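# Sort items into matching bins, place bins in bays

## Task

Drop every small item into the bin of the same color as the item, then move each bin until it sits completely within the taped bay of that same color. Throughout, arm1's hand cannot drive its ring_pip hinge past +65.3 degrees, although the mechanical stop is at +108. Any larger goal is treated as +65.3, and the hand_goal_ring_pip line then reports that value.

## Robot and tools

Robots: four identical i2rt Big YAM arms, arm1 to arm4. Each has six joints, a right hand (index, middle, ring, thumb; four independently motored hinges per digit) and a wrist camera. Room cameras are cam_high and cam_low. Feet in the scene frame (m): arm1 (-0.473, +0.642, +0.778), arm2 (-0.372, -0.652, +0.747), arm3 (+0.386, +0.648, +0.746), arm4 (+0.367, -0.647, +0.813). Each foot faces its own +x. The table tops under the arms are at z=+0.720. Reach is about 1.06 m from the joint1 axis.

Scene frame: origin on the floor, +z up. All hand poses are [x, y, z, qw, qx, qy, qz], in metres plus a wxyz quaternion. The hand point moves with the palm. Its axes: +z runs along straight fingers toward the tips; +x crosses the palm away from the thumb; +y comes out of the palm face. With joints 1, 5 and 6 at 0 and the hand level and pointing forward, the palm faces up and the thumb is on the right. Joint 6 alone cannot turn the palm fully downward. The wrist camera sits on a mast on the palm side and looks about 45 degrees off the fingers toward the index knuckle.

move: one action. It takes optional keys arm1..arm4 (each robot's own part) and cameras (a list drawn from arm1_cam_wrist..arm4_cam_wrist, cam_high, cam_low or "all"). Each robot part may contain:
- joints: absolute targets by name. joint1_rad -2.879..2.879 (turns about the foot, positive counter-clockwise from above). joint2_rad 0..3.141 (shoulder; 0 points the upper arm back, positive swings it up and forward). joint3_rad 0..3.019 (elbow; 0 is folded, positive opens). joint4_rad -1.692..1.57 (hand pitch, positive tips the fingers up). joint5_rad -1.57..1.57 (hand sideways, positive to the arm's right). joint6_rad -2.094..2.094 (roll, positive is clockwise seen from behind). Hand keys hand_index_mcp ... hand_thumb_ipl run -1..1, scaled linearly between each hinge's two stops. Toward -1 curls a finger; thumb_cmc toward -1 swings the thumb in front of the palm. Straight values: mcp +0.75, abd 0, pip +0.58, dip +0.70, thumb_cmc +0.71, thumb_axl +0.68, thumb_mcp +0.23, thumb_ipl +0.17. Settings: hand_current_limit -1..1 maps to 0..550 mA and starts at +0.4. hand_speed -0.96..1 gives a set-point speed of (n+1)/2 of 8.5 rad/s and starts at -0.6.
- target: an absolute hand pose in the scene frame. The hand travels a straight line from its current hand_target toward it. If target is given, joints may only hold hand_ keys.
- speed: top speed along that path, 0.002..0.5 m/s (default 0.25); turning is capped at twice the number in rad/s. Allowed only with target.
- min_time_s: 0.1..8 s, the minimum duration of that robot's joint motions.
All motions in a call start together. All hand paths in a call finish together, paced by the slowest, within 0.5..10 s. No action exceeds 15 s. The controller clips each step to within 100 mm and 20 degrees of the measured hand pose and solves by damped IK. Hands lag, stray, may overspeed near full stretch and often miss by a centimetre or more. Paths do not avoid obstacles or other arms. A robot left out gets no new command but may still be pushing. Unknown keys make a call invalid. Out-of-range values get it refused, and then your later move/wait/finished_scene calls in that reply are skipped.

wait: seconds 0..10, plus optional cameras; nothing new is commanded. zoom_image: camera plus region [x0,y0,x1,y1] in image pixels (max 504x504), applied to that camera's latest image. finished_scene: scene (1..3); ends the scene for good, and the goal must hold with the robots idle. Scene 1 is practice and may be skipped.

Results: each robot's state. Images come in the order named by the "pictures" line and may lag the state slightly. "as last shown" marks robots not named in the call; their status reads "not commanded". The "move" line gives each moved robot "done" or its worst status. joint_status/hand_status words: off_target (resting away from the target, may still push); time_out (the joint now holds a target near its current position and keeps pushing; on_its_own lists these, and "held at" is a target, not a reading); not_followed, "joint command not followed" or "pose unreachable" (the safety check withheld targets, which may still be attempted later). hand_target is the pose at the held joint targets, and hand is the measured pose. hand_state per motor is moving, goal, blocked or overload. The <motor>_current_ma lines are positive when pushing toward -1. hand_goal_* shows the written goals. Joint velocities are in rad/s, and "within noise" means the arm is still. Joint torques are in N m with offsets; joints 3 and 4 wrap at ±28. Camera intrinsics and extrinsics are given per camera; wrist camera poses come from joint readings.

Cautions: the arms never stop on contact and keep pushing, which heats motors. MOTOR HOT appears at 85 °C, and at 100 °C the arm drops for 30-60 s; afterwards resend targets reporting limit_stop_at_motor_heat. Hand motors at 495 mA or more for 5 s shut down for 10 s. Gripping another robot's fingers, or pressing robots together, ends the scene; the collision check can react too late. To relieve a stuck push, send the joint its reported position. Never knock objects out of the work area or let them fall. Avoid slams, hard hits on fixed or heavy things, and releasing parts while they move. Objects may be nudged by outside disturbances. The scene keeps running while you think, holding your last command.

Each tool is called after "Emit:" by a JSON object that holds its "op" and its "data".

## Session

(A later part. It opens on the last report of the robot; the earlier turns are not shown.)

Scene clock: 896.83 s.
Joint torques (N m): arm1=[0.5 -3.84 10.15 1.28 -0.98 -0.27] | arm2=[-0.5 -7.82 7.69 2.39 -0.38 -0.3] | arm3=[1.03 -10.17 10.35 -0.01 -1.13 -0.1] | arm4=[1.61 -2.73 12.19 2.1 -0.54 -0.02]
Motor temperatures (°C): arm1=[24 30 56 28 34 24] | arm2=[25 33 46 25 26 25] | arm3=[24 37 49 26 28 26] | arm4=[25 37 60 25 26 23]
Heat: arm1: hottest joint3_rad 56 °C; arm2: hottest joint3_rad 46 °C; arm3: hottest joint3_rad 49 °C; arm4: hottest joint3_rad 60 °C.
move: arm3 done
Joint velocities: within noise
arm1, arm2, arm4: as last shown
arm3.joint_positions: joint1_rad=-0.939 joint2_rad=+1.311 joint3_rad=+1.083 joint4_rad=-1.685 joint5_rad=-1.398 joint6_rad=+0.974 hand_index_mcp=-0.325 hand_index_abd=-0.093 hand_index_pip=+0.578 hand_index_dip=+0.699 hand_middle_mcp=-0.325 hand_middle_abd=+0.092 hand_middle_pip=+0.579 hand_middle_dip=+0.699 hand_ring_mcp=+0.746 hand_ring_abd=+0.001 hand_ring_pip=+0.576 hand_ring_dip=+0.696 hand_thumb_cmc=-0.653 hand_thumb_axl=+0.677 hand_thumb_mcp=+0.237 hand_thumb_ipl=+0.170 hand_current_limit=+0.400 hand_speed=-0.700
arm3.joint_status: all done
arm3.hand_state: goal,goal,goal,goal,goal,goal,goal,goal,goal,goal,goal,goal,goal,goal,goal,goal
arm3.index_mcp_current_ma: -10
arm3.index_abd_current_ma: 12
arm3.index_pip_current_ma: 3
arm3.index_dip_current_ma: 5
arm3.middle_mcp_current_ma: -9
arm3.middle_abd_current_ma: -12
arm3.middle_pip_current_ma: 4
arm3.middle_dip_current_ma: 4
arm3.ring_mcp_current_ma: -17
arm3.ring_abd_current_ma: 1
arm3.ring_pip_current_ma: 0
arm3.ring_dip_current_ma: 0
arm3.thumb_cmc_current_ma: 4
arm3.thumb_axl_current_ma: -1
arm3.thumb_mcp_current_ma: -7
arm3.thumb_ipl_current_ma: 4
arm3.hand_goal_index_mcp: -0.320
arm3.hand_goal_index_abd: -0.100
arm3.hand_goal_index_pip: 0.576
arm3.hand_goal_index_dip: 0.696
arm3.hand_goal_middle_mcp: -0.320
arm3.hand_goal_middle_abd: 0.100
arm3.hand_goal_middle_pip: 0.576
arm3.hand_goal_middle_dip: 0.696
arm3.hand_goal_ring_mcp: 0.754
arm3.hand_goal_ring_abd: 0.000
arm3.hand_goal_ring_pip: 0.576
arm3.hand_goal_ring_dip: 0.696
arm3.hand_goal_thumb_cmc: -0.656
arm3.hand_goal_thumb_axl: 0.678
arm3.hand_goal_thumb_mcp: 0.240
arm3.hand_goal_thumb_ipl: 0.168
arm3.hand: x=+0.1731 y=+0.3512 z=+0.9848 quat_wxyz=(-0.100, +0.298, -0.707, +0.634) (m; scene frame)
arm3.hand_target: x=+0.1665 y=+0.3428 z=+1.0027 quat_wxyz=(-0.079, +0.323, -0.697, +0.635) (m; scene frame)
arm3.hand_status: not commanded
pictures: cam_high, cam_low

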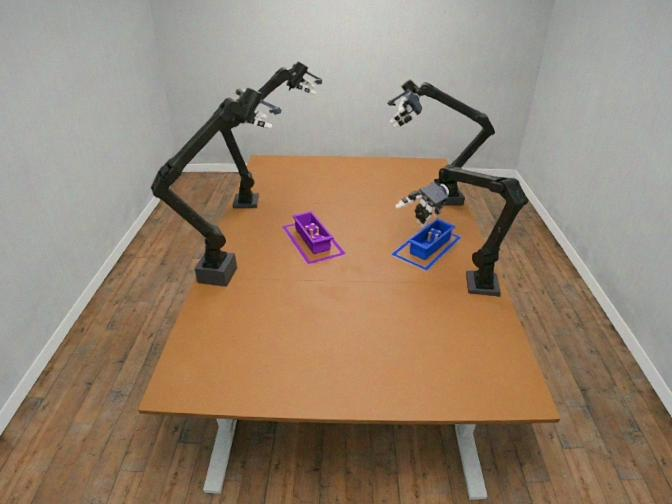

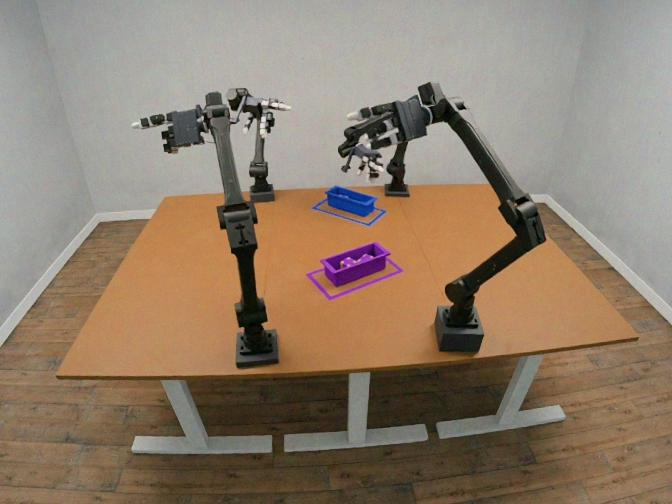

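Emit:
{"op": "move", "data": {"arm3": {"joints": {"joint1_rad": -0.75, "joint4_rad": -1.2, "joint6_rad": 1.55, "joint2_rad": 1.2}, "min_time_s": 4}, "cameras": ["arm3_cam_wrist", "arm1_cam_wrist", "cam_high"]}}

Emit:
{"op": "zoom_image", "data": {"camera": "cam_high", "region": [390, 205, 470, 275]}}

Scene clock: 915.20 s.
Joint torques (N m): arm1=[0.44 -3.84 10.15 1.26 -0.98 -0.27] | arm2=[-0.03 -7.82 7.73 2.39 -0.38 -0.33] | arm3=[1.03 -9.76 11.15 0.85 -1.16 0.08] | arm4=[1.55 -2.73 12.19 2.1 -0.53 -0.02]
Motor temperatures (°C): arm1=[24 30 57 28 34 24] | arm2=[25 33 46 25 26 25] | arm3=[24 35 50 26 28 26] | arm4=[25 37 60 25 26 23]
Heat: arm1: hottest joint3_rad 57 °C; arm2: hottest joint3_rad 46 °C; arm3: hottest joint3_rad 50 °C; arm4: hottest joint3_rad 60 °C.
move: arm3 done
Joint velocities: within noise
arm1, arm2, arm4: as last shown
arm3.joint_positions: joint1_rad=-0.763 joint2_rad=+1.212 joint3_rad=+1.083 joint4_rad=-1.210 joint5_rad=-1.398 joint6_rad=+1.538 hand_index_mcp=-0.325 hand_index_abd=-0.093 hand_index_pip=+0.578 hand_index_dip=+0.699 hand_middle_mcp=-0.325 hand_middle_abd=+0.092 hand_middle_pip=+0.579 hand_middle_dip=+0.699 hand_ring_mcp=+0.746 hand_ring_abd=+0.001 hand_ring_pip=+0.576 hand_ring_dip=+0.696 hand_thumb_cmc=-0.653 hand_thumb_axl=+0.677 hand_thumb_mcp=+0.237 hand_thumb_ipl=+0.170 hand_current_limit=+0.400 hand_speed=-0.700
arm3.joint_status: all done
arm3.hand_state: goal,goal,goal,goal,goal,goal,goal,goal,goal,goal,goal,goal,goal,goal,goal,goal
arm3.index_mcp_current_ma: -9
arm3.index_abd_current_ma: 12
arm3.index_pip_current_ma: 3
arm3.index_dip_current_ma: 5
arm3.middle_mcp_current_ma: -9
arm3.middle_abd_current_ma: -12
arm3.middle_pip_current_ma: 4
arm3.middle_dip_current_ma: 4
arm3.ring_mcp_current_ma: -17
arm3.ring_abd_current_ma: 1
arm3.ring_pip_current_ma: 0
arm3.ring_dip_current_ma: 0
arm3.thumb_cmc_current_ma: 4
arm3.thumb_axl_current_ma: -1
arm3.thumb_mcp_current_ma: -7
arm3.thumb_ipl_current_ma: 4
arm3.hand_goal_index_mcp: -0.320
arm3.hand_goal_index_abd: -0.100
arm3.hand_goal_index_pip: 0.576
arm3.hand_goal_index_dip: 0.696
arm3.hand_goal_middle_mcp: -0.320
arm3.hand_goal_middle_abd: 0.100
arm3.hand_goal_middle_pip: 0.576
arm3.hand_goal_middle_dip: 0.696
arm3.hand_goal_ring_mcp: 0.754
arm3.hand_goal_ring_abd: 0.000
arm3.hand_goal_ring_pip: 0.576
arm3.hand_goal_ring_dip: 0.696
arm3.hand_goal_thumb_cmc: -0.656
arm3.hand_goal_thumb_axl: 0.678
arm3.hand_goal_thumb_mcp: 0.240
arm3.hand_goal_thumb_ipl: 0.168
arm3.hand: x=+0.2057 y=+0.3009 z=+1.0128 quat_wxyz=(-0.119, +0.332, -0.693, +0.629) (m; scene frame)
arm3.hand_target: x=+0.2031 y=+0.2928 z=+1.0347 quat_wxyz=(-0.102, +0.351, -0.683, +0.632) (m; scene frame)
arm3.hand_status: not commanded
pictures: arm1_cam_wrist, arm3_cam_wrist, cam_high
camera_calibration:
arm1_cam_wrist: T_world_to_cam=[[-0.0741099, 0.0212468, -0.997024, 1.28396], [-0.521162, 0.85156, 0.0568855, -0.547384], [0.850234, 0.523827, -0.052036, 0.366086], [0, 0, 0, 1]] pos_world=[-0.501381, 0.247085, 1.33032]
arm3_cam_wrist: T_world_to_cam=[[0.395038, 0.505157, -0.767308, 0.574337], [0.00302701, 0.834522, 0.550966, -0.863631], [0.91866, -0.219975, 0.328139, -0.33434], [0, 0, 0, 1]] pos_world=[0.082874, 0.357043, 1.02623]

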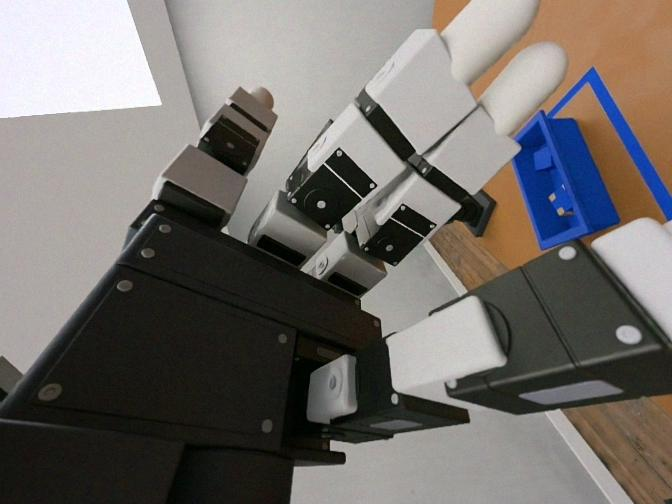

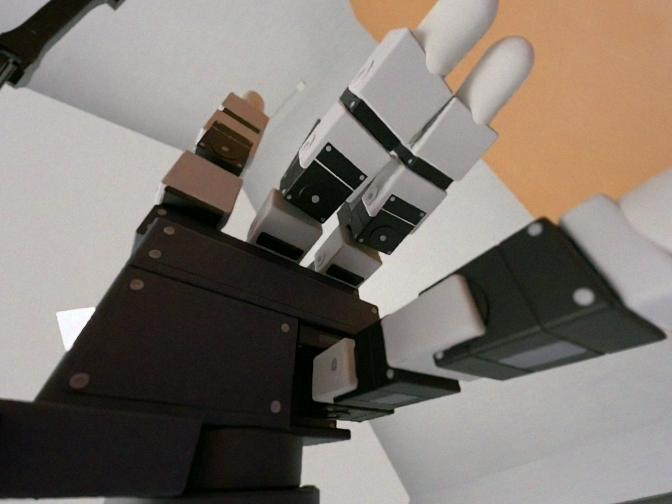

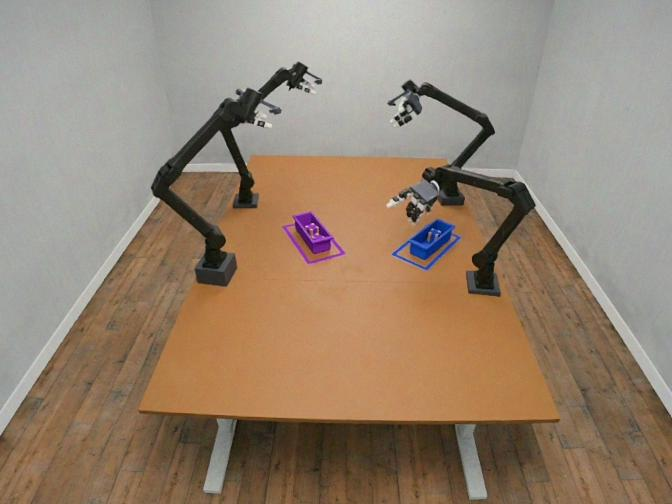

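Scaled by 6.300 from the camera's 672x504 image, which has a finer 960x720 frame.

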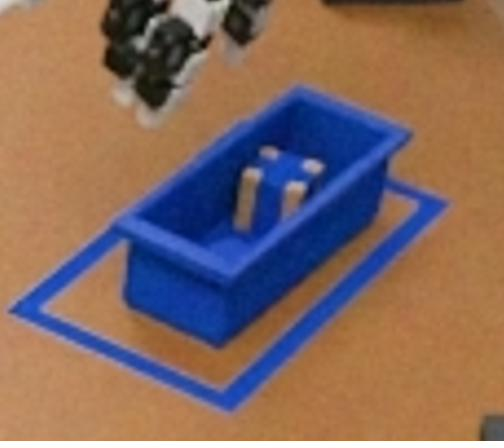

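Emit:
{"op": "zoom_image", "data": {"camera": "arm1_cam_wrist", "region": [500, 90, 640, 260]}}

Scaled by 2.965 from the camera's 672x504 image, which has a finer 960x720 frame.

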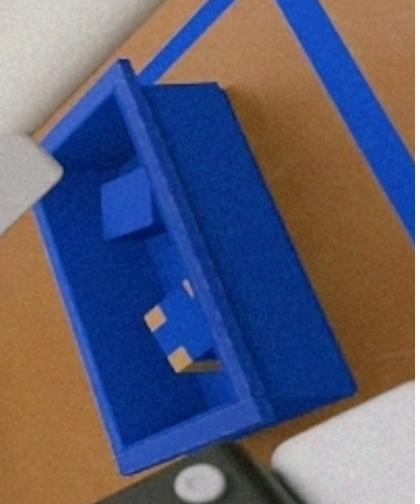

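Emit:
{"op": "move", "data": {"cameras": ["cam_high", "cam_low", "arm4_cam_wrist"]}}

Emit:
{"op": "zoom_image", "data": {"camera": "cam_high", "region": [275, 200, 355, 270]}}

Emit:
{"op": "zoom_image", "data": {"camera": "cam_low", "region": [300, 230, 410, 310]}}

Emit:
{"op": "zoom_image", "data": {"camera": "cam_low", "region": [305, 175, 395, 235]}}

Scene clock: 926.67 s.
Joint torques (N m): arm1=[0.56 -3.84 10.15 1.28 -0.98 -0.27] | arm2=[-0.44 -8.35 7.61 2.32 -0.36 -0.28] | arm3=[1.03 -9.76 11.14 0.85 -1.16 0.08] | arm4=[1.55 -2.78 12.18 2.09 -0.53 -0.02]
Motor temperatures (°C): arm1=[24 30 57 28 34 24] | arm2=[25 33 46 25 26 25] | arm3=[24 35 50 26 29 26] | arm4=[25 36 60 25 26 23]
Heat: arm1: hottest joint3_rad 57 °C; arm2: hottest joint3_rad 46 °C; arm3: hottest joint3_rad 50 °C; arm4: hottest joint3_rad 60 °C.
Joint velocities: within noise
arm1.joint_positions: joint1_rad=-0.287 joint2_rad=+1.009 joint3_rad=+1.440 joint4_rad=-1.174 joint5_rad=-1.428 joint6_rad=+1.511 hand_index_mcp=-0.328 hand_index_abd=-0.087 hand_index_pip=+0.575 hand_index_dip=+0.697 hand_middle_mcp=-0.341 hand_middle_abd=+0.098 hand_middle_pip=+0.571 hand_middle_dip=+0.693 hand_ring_mcp=+0.746 hand_ring_abd=+0.001 hand_ring_pip=+0.576 hand_ring_dip=+0.696 hand_thumb_cmc=-0.652 hand_thumb_axl=+0.676 hand_thumb_mcp=+0.231 hand_thumb_ipl=+0.170 hand_current_limit=+0.400 hand_speed=-0.700
arm1.joint_status: not commanded
arm1.hand_state: goal,goal,goal,goal,goal,goal,goal,goal,goal,goal,goal,goal,goal,goal,goal,goal
arm1.index_mcp_current_ma: 1
arm1.index_abd_current_ma: 12
arm1.index_pip_current_ma: 0
arm1.index_dip_current_ma: 0
arm1.middle_mcp_current_ma: 0
arm1.middle_abd_current_ma: -1
arm1.middle_pip_current_ma: -3
arm1.middle_dip_current_ma: -2
arm1.ring_mcp_current_ma: -9
arm1.ring_abd_current_ma: 0
arm1.ring_pip_current_ma: 0
arm1.ring_dip_current_ma: 0
arm1.thumb_cmc_current_ma: 3
arm1.thumb_axl_current_ma: -1
arm1.thumb_mcp_current_ma: 1
arm1.thumb_ipl_current_ma: 1
arm1.hand_goal_index_mcp: -0.330
arm1.hand_goal_index_abd: -0.100
arm1.hand_goal_index_pip: 0.576
arm1.hand_goal_index_dip: 0.696
arm1.hand_goal_middle_mcp: -0.340
arm1.hand_goal_middle_abd: 0.100
arm1.hand_goal_middle_pip: 0.576
arm1.hand_goal_middle_dip: 0.696
arm1.hand_goal_ring_mcp: 0.754
arm1.hand_goal_ring_abd: 0.000
arm1.hand_goal_ring_pip: 0.576
arm1.hand_goal_ring_dip: 0.696
arm1.hand_goal_thumb_cmc: -0.656
arm1.hand_goal_thumb_axl: 0.678
arm1.hand_goal_thumb_mcp: 0.230
arm1.hand_goal_thumb_ipl: 0.168
arm1.hand: x=-0.3767 y=+0.2703 z=+1.2863 quat_wxyz=(-0.131, +0.657, -0.343, +0.658) (m; scene frame)
arm1.hand_target: x=-0.3805 y=+0.2734 z=+1.3069 quat_wxyz=(-0.110, +0.662, -0.330, +0.665) (m; scene frame)
arm1.hand_status: not commanded
arm2.joint_positions: joint1_rad=+0.192 joint2_rad=+1.303 joint3_rad=+1.993 joint4_rad=-1.274 joint5_rad=-1.418 joint6_rad=+1.513 hand_index_mcp=-0.287 hand_index_abd=-0.093 hand_index_pip=+0.578 hand_index_dip=+0.699 hand_middle_mcp=-0.283 hand_middle_abd=+0.093 hand_middle_pip=+0.579 hand_middle_dip=+0.699 hand_ring_mcp=+0.746 hand_ring_abd=+0.001 hand_ring_pip=+0.576 hand_ring_dip=+0.696 hand_thumb_cmc=-0.650 hand_thumb_axl=+0.679 hand_thumb_mcp=+0.257 hand_thumb_ipl=+0.170 hand_current_limit=+0.400 hand_speed=-0.750
arm2.joint_status: not commanded
arm2.hand_state: goal,goal,goal,goal,goal,goal,goal,goal,goal,goal,goal,goal,goal,goal,goal,goal
arm2.index_mcp_current_ma: -8
arm2.index_abd_current_ma: 7
arm2.index_pip_current_ma: 1
arm2.index_dip_current_ma: 2
arm2.middle_mcp_current_ma: -3
arm2.middle_abd_current_ma: -7
arm2.middle_pip_current_ma: 2
arm2.middle_dip_current_ma: 3
arm2.ring_mcp_current_ma: -10
arm2.ring_abd_current_ma: 0
arm2.ring_pip_current_ma: 0
arm2.ring_dip_current_ma: 0
arm2.thumb_cmc_current_ma: 7
arm2.thumb_axl_current_ma: 1
arm2.thumb_mcp_current_ma: -3
arm2.thumb_ipl_current_ma: 2
arm2.hand_goal_index_mcp: -0.280
arm2.hand_goal_index_abd: -0.100
arm2.hand_goal_index_pip: 0.576
arm2.hand_goal_index_dip: 0.696
arm2.hand_goal_middle_mcp: -0.280
arm2.hand_goal_middle_abd: 0.100
arm2.hand_goal_middle_pip: 0.576
arm2.hand_goal_middle_dip: 0.696
arm2.hand_goal_ring_mcp: 0.754
arm2.hand_goal_ring_abd: 0.000
arm2.hand_goal_ring_pip: 0.576
arm2.hand_goal_ring_dip: 0.696
arm2.hand_goal_thumb_cmc: -0.656
arm2.hand_goal_thumb_axl: 0.678
arm2.hand_goal_thumb_mcp: 0.260
arm2.hand_goal_thumb_ipl: 0.168
arm2.hand: x=-0.6348 y=-0.2887 z=+1.3920 quat_wxyz=(-0.644, +0.130, +0.720, -0.225) (m; scene frame)
arm2.hand_target: x=-0.6379 y=-0.2895 z=+1.3926 quat_wxyz=(-0.645, +0.123, +0.721, -0.222) (m; scene frame)
arm2.hand_status: not commanded
arm3.joint_positions: joint1_rad=-0.763 joint2_rad=+1.212 joint3_rad=+1.083 joint4_rad=-1.210 joint5_rad=-1.398 joint6_rad=+1.538 hand_index_mcp=-0.325 hand_index_abd=-0.093 hand_index_pip=+0.578 hand_index_dip=+0.699 hand_middle_mcp=-0.325 hand_middle_abd=+0.092 hand_middle_pip=+0.579 hand_middle_dip=+0.699 hand_ring_mcp=+0.746 hand_ring_abd=+0.001 hand_ring_pip=+0.576 hand_ring_dip=+0.696 hand_thumb_cmc=-0.653 hand_thumb_axl=+0.677 hand_thumb_mcp=+0.237 hand_thumb_ipl=+0.170 hand_current_limit=+0.400 hand_speed=-0.700
arm3.joint_status: all done
arm3.hand_state: goal,goal,goal,goal,goal,goal,goal,goal,goal,goal,goal,goal,goal,goal,goal,goal
arm3.index_mcp_current_ma: -9
arm3.index_abd_current_ma: 12
arm3.index_pip_current_ma: 3
arm3.index_dip_current_ma: 5
arm3.middle_mcp_current_ma: -9
arm3.middle_abd_current_ma: -12
arm3.middle_pip_current_ma: 4
arm3.middle_dip_current_ma: 4
arm3.ring_mcp_current_ma: -17
arm3.ring_abd_current_ma: 1
arm3.ring_pip_current_ma: 0
arm3.ring_dip_current_ma: 0
arm3.thumb_cmc_current_ma: 4
arm3.thumb_axl_current_ma: -1
arm3.thumb_mcp_current_ma: -7
arm3.thumb_ipl_current_ma: 4
arm3.hand_goal_index_mcp: -0.320
arm3.hand_goal_index_abd: -0.100
arm3.hand_goal_index_pip: 0.576
arm3.hand_goal_index_dip: 0.696
arm3.hand_goal_middle_mcp: -0.320
arm3.hand_goal_middle_abd: 0.100
arm3.hand_goal_middle_pip: 0.576
arm3.hand_goal_middle_dip: 0.696
arm3.hand_goal_ring_mcp: 0.754
arm3.hand_goal_ring_abd: 0.000
arm3.hand_goal_ring_pip: 0.576
arm3.hand_goal_ring_dip: 0.696
arm3.hand_goal_thumb_cmc: -0.656
arm3.hand_goal_thumb_axl: 0.678
arm3.hand_goal_thumb_mcp: 0.240
arm3.hand_goal_thumb_ipl: 0.168
arm3.hand: x=+0.2058 y=+0.3009 z=+1.0128 quat_wxyz=(-0.120, +0.332, -0.693, +0.629) (m; scene frame)
arm3.hand_target: x=+0.2031 y=+0.2928 z=+1.0347 quat_wxyz=(-0.102, +0.351, -0.683, +0.632) (m; scene frame)
arm3.hand_status: not commanded
arm4.joint_positions: joint1_rad=+0.670 joint2_rad=+1.002 joint3_rad=+1.657 joint4_rad=-1.176 joint5_rad=-1.431 joint6_rad=+1.563 hand_index_mcp=-0.285 hand_index_abd=-0.095 hand_index_pip=+0.578 hand_index_dip=+0.699 hand_middle_mcp=-0.285 hand_middle_abd=+0.091 hand_middle_pip=+0.578 hand_middle_dip=+0.698 hand_ring_mcp=+0.746 hand_ring_abd=+0.001 hand_ring_pip=+0.576 hand_ring_dip=+0.696 hand_thumb_cmc=-0.650 hand_thumb_axl=+0.680 hand_thumb_mcp=+0.247 hand_thumb_ipl=+0.170 hand_current_limit=+0.400 hand_speed=-0.700
arm4.joint_status: not commanded
arm4.hand_state: goal,goal,goal,goal,goal,goal,goal,goal,goal,goal,goal,goal,goal,goal,goal,goal
arm4.index_mcp_current_ma: -4
arm4.index_abd_current_ma: 3
arm4.index_pip_current_ma: 1
arm4.index_dip_current_ma: 2
arm4.middle_mcp_current_ma: -4
arm4.middle_abd_current_ma: -7
arm4.middle_pip_current_ma: 1
arm4.middle_dip_current_ma: 1
arm4.ring_mcp_current_ma: -7
arm4.ring_abd_current_ma: 0
arm4.ring_pip_current_ma: 0
arm4.ring_dip_current_ma: 0
arm4.thumb_cmc_current_ma: 5
arm4.thumb_axl_current_ma: 1
arm4.thumb_mcp_current_ma: -2
arm4.thumb_ipl_current_ma: 1
arm4.hand_goal_index_mcp: -0.280
arm4.hand_goal_index_abd: -0.100
arm4.hand_goal_index_pip: 0.576
arm4.hand_goal_index_dip: 0.696
arm4.hand_goal_middle_mcp: -0.280
arm4.hand_goal_middle_abd: 0.100
arm4.hand_goal_middle_pip: 0.576
arm4.hand_goal_middle_dip: 0.696
arm4.hand_goal_ring_mcp: 0.754
arm4.hand_goal_ring_abd: 0.000
arm4.hand_goal_ring_pip: 0.576
arm4.hand_goal_ring_dip: 0.696
arm4.hand_goal_thumb_cmc: -0.656
arm4.hand_goal_thumb_axl: 0.678
arm4.hand_goal_thumb_mcp: 0.250
arm4.hand_goal_thumb_ipl: 0.168
arm4.hand: x=+0.0664 y=-0.4516 z=+1.4238 quat_wxyz=(-0.613, +0.035, +0.731, -0.299) (m; scene frame)
arm4.hand_target: x=+0.0692 y=-0.4618 z=+1.4500 quat_wxyz=(-0.623, +0.013, +0.728, -0.286) (m; scene frame)
arm4.hand_status: not commanded
pictures: arm4_cam_wrist, cam_high, cam_low
camera_calibration:
arm4_cam_wrist: T_world_to_cam=[[-0.0433212, 0.240384, -0.969711, 1.52407], [0.937374, -0.326001, -0.12269, -0.0765183], [-0.34562, -0.914297, -0.211207, 0.0393529], [0, 0, 0, 1]] pos_world=[0.151352, -0.355327, 1.47683]

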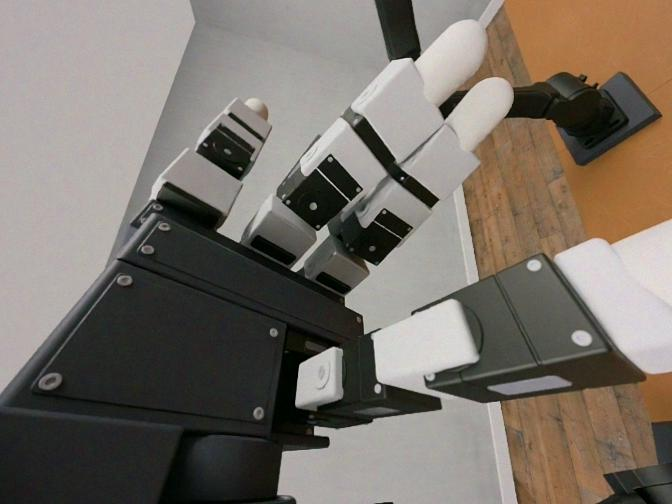

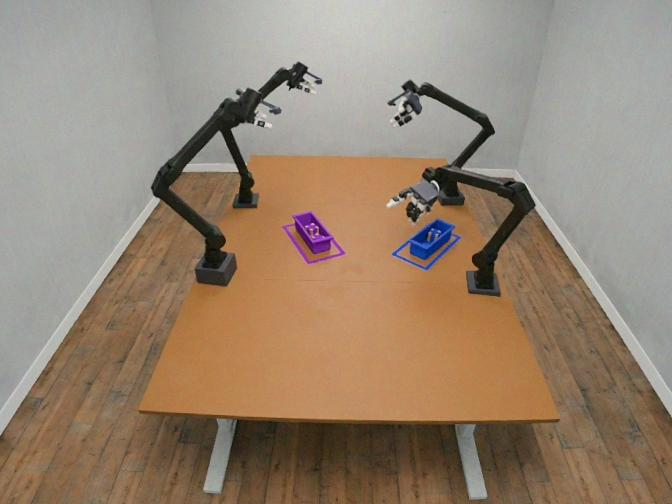

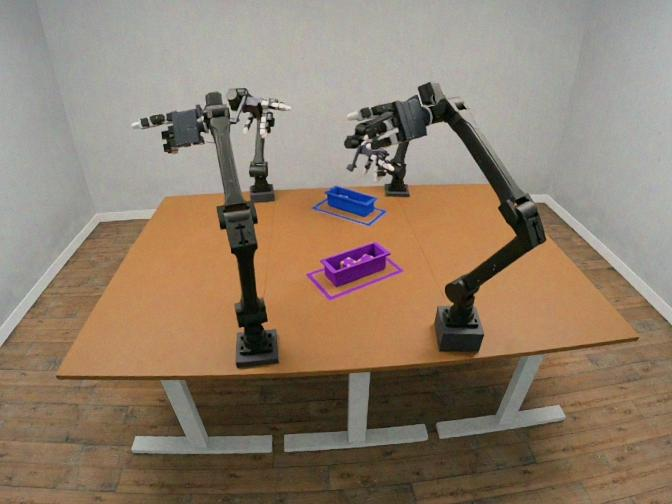

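Scaled by 6.300 from the camera's 672x504 image, which has a finer 960x720 frame.

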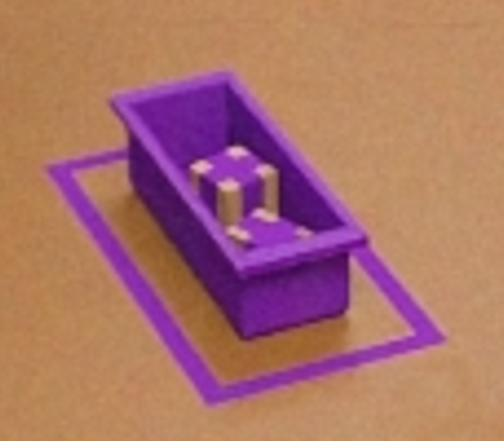

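Scaled by 4.582 from the camera's 672x504 image, which has a finer 960x720 frame.

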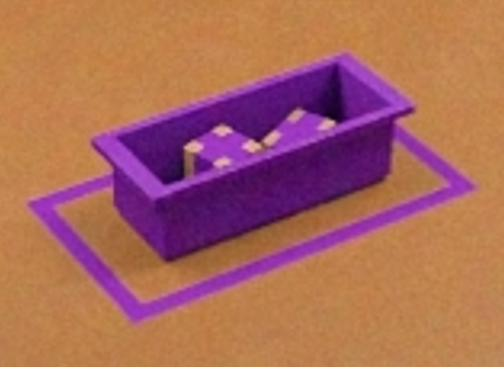

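Scaled by 5.600 from the camera's 672x504 image, which has a finer 960x720 frame.

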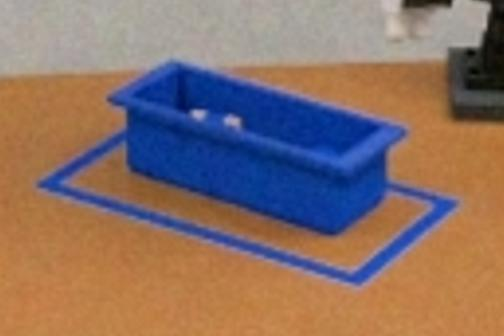

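Emit:
{"op": "finished_scene", "data": {"scene": 3}}

The scene is finished: the task was done.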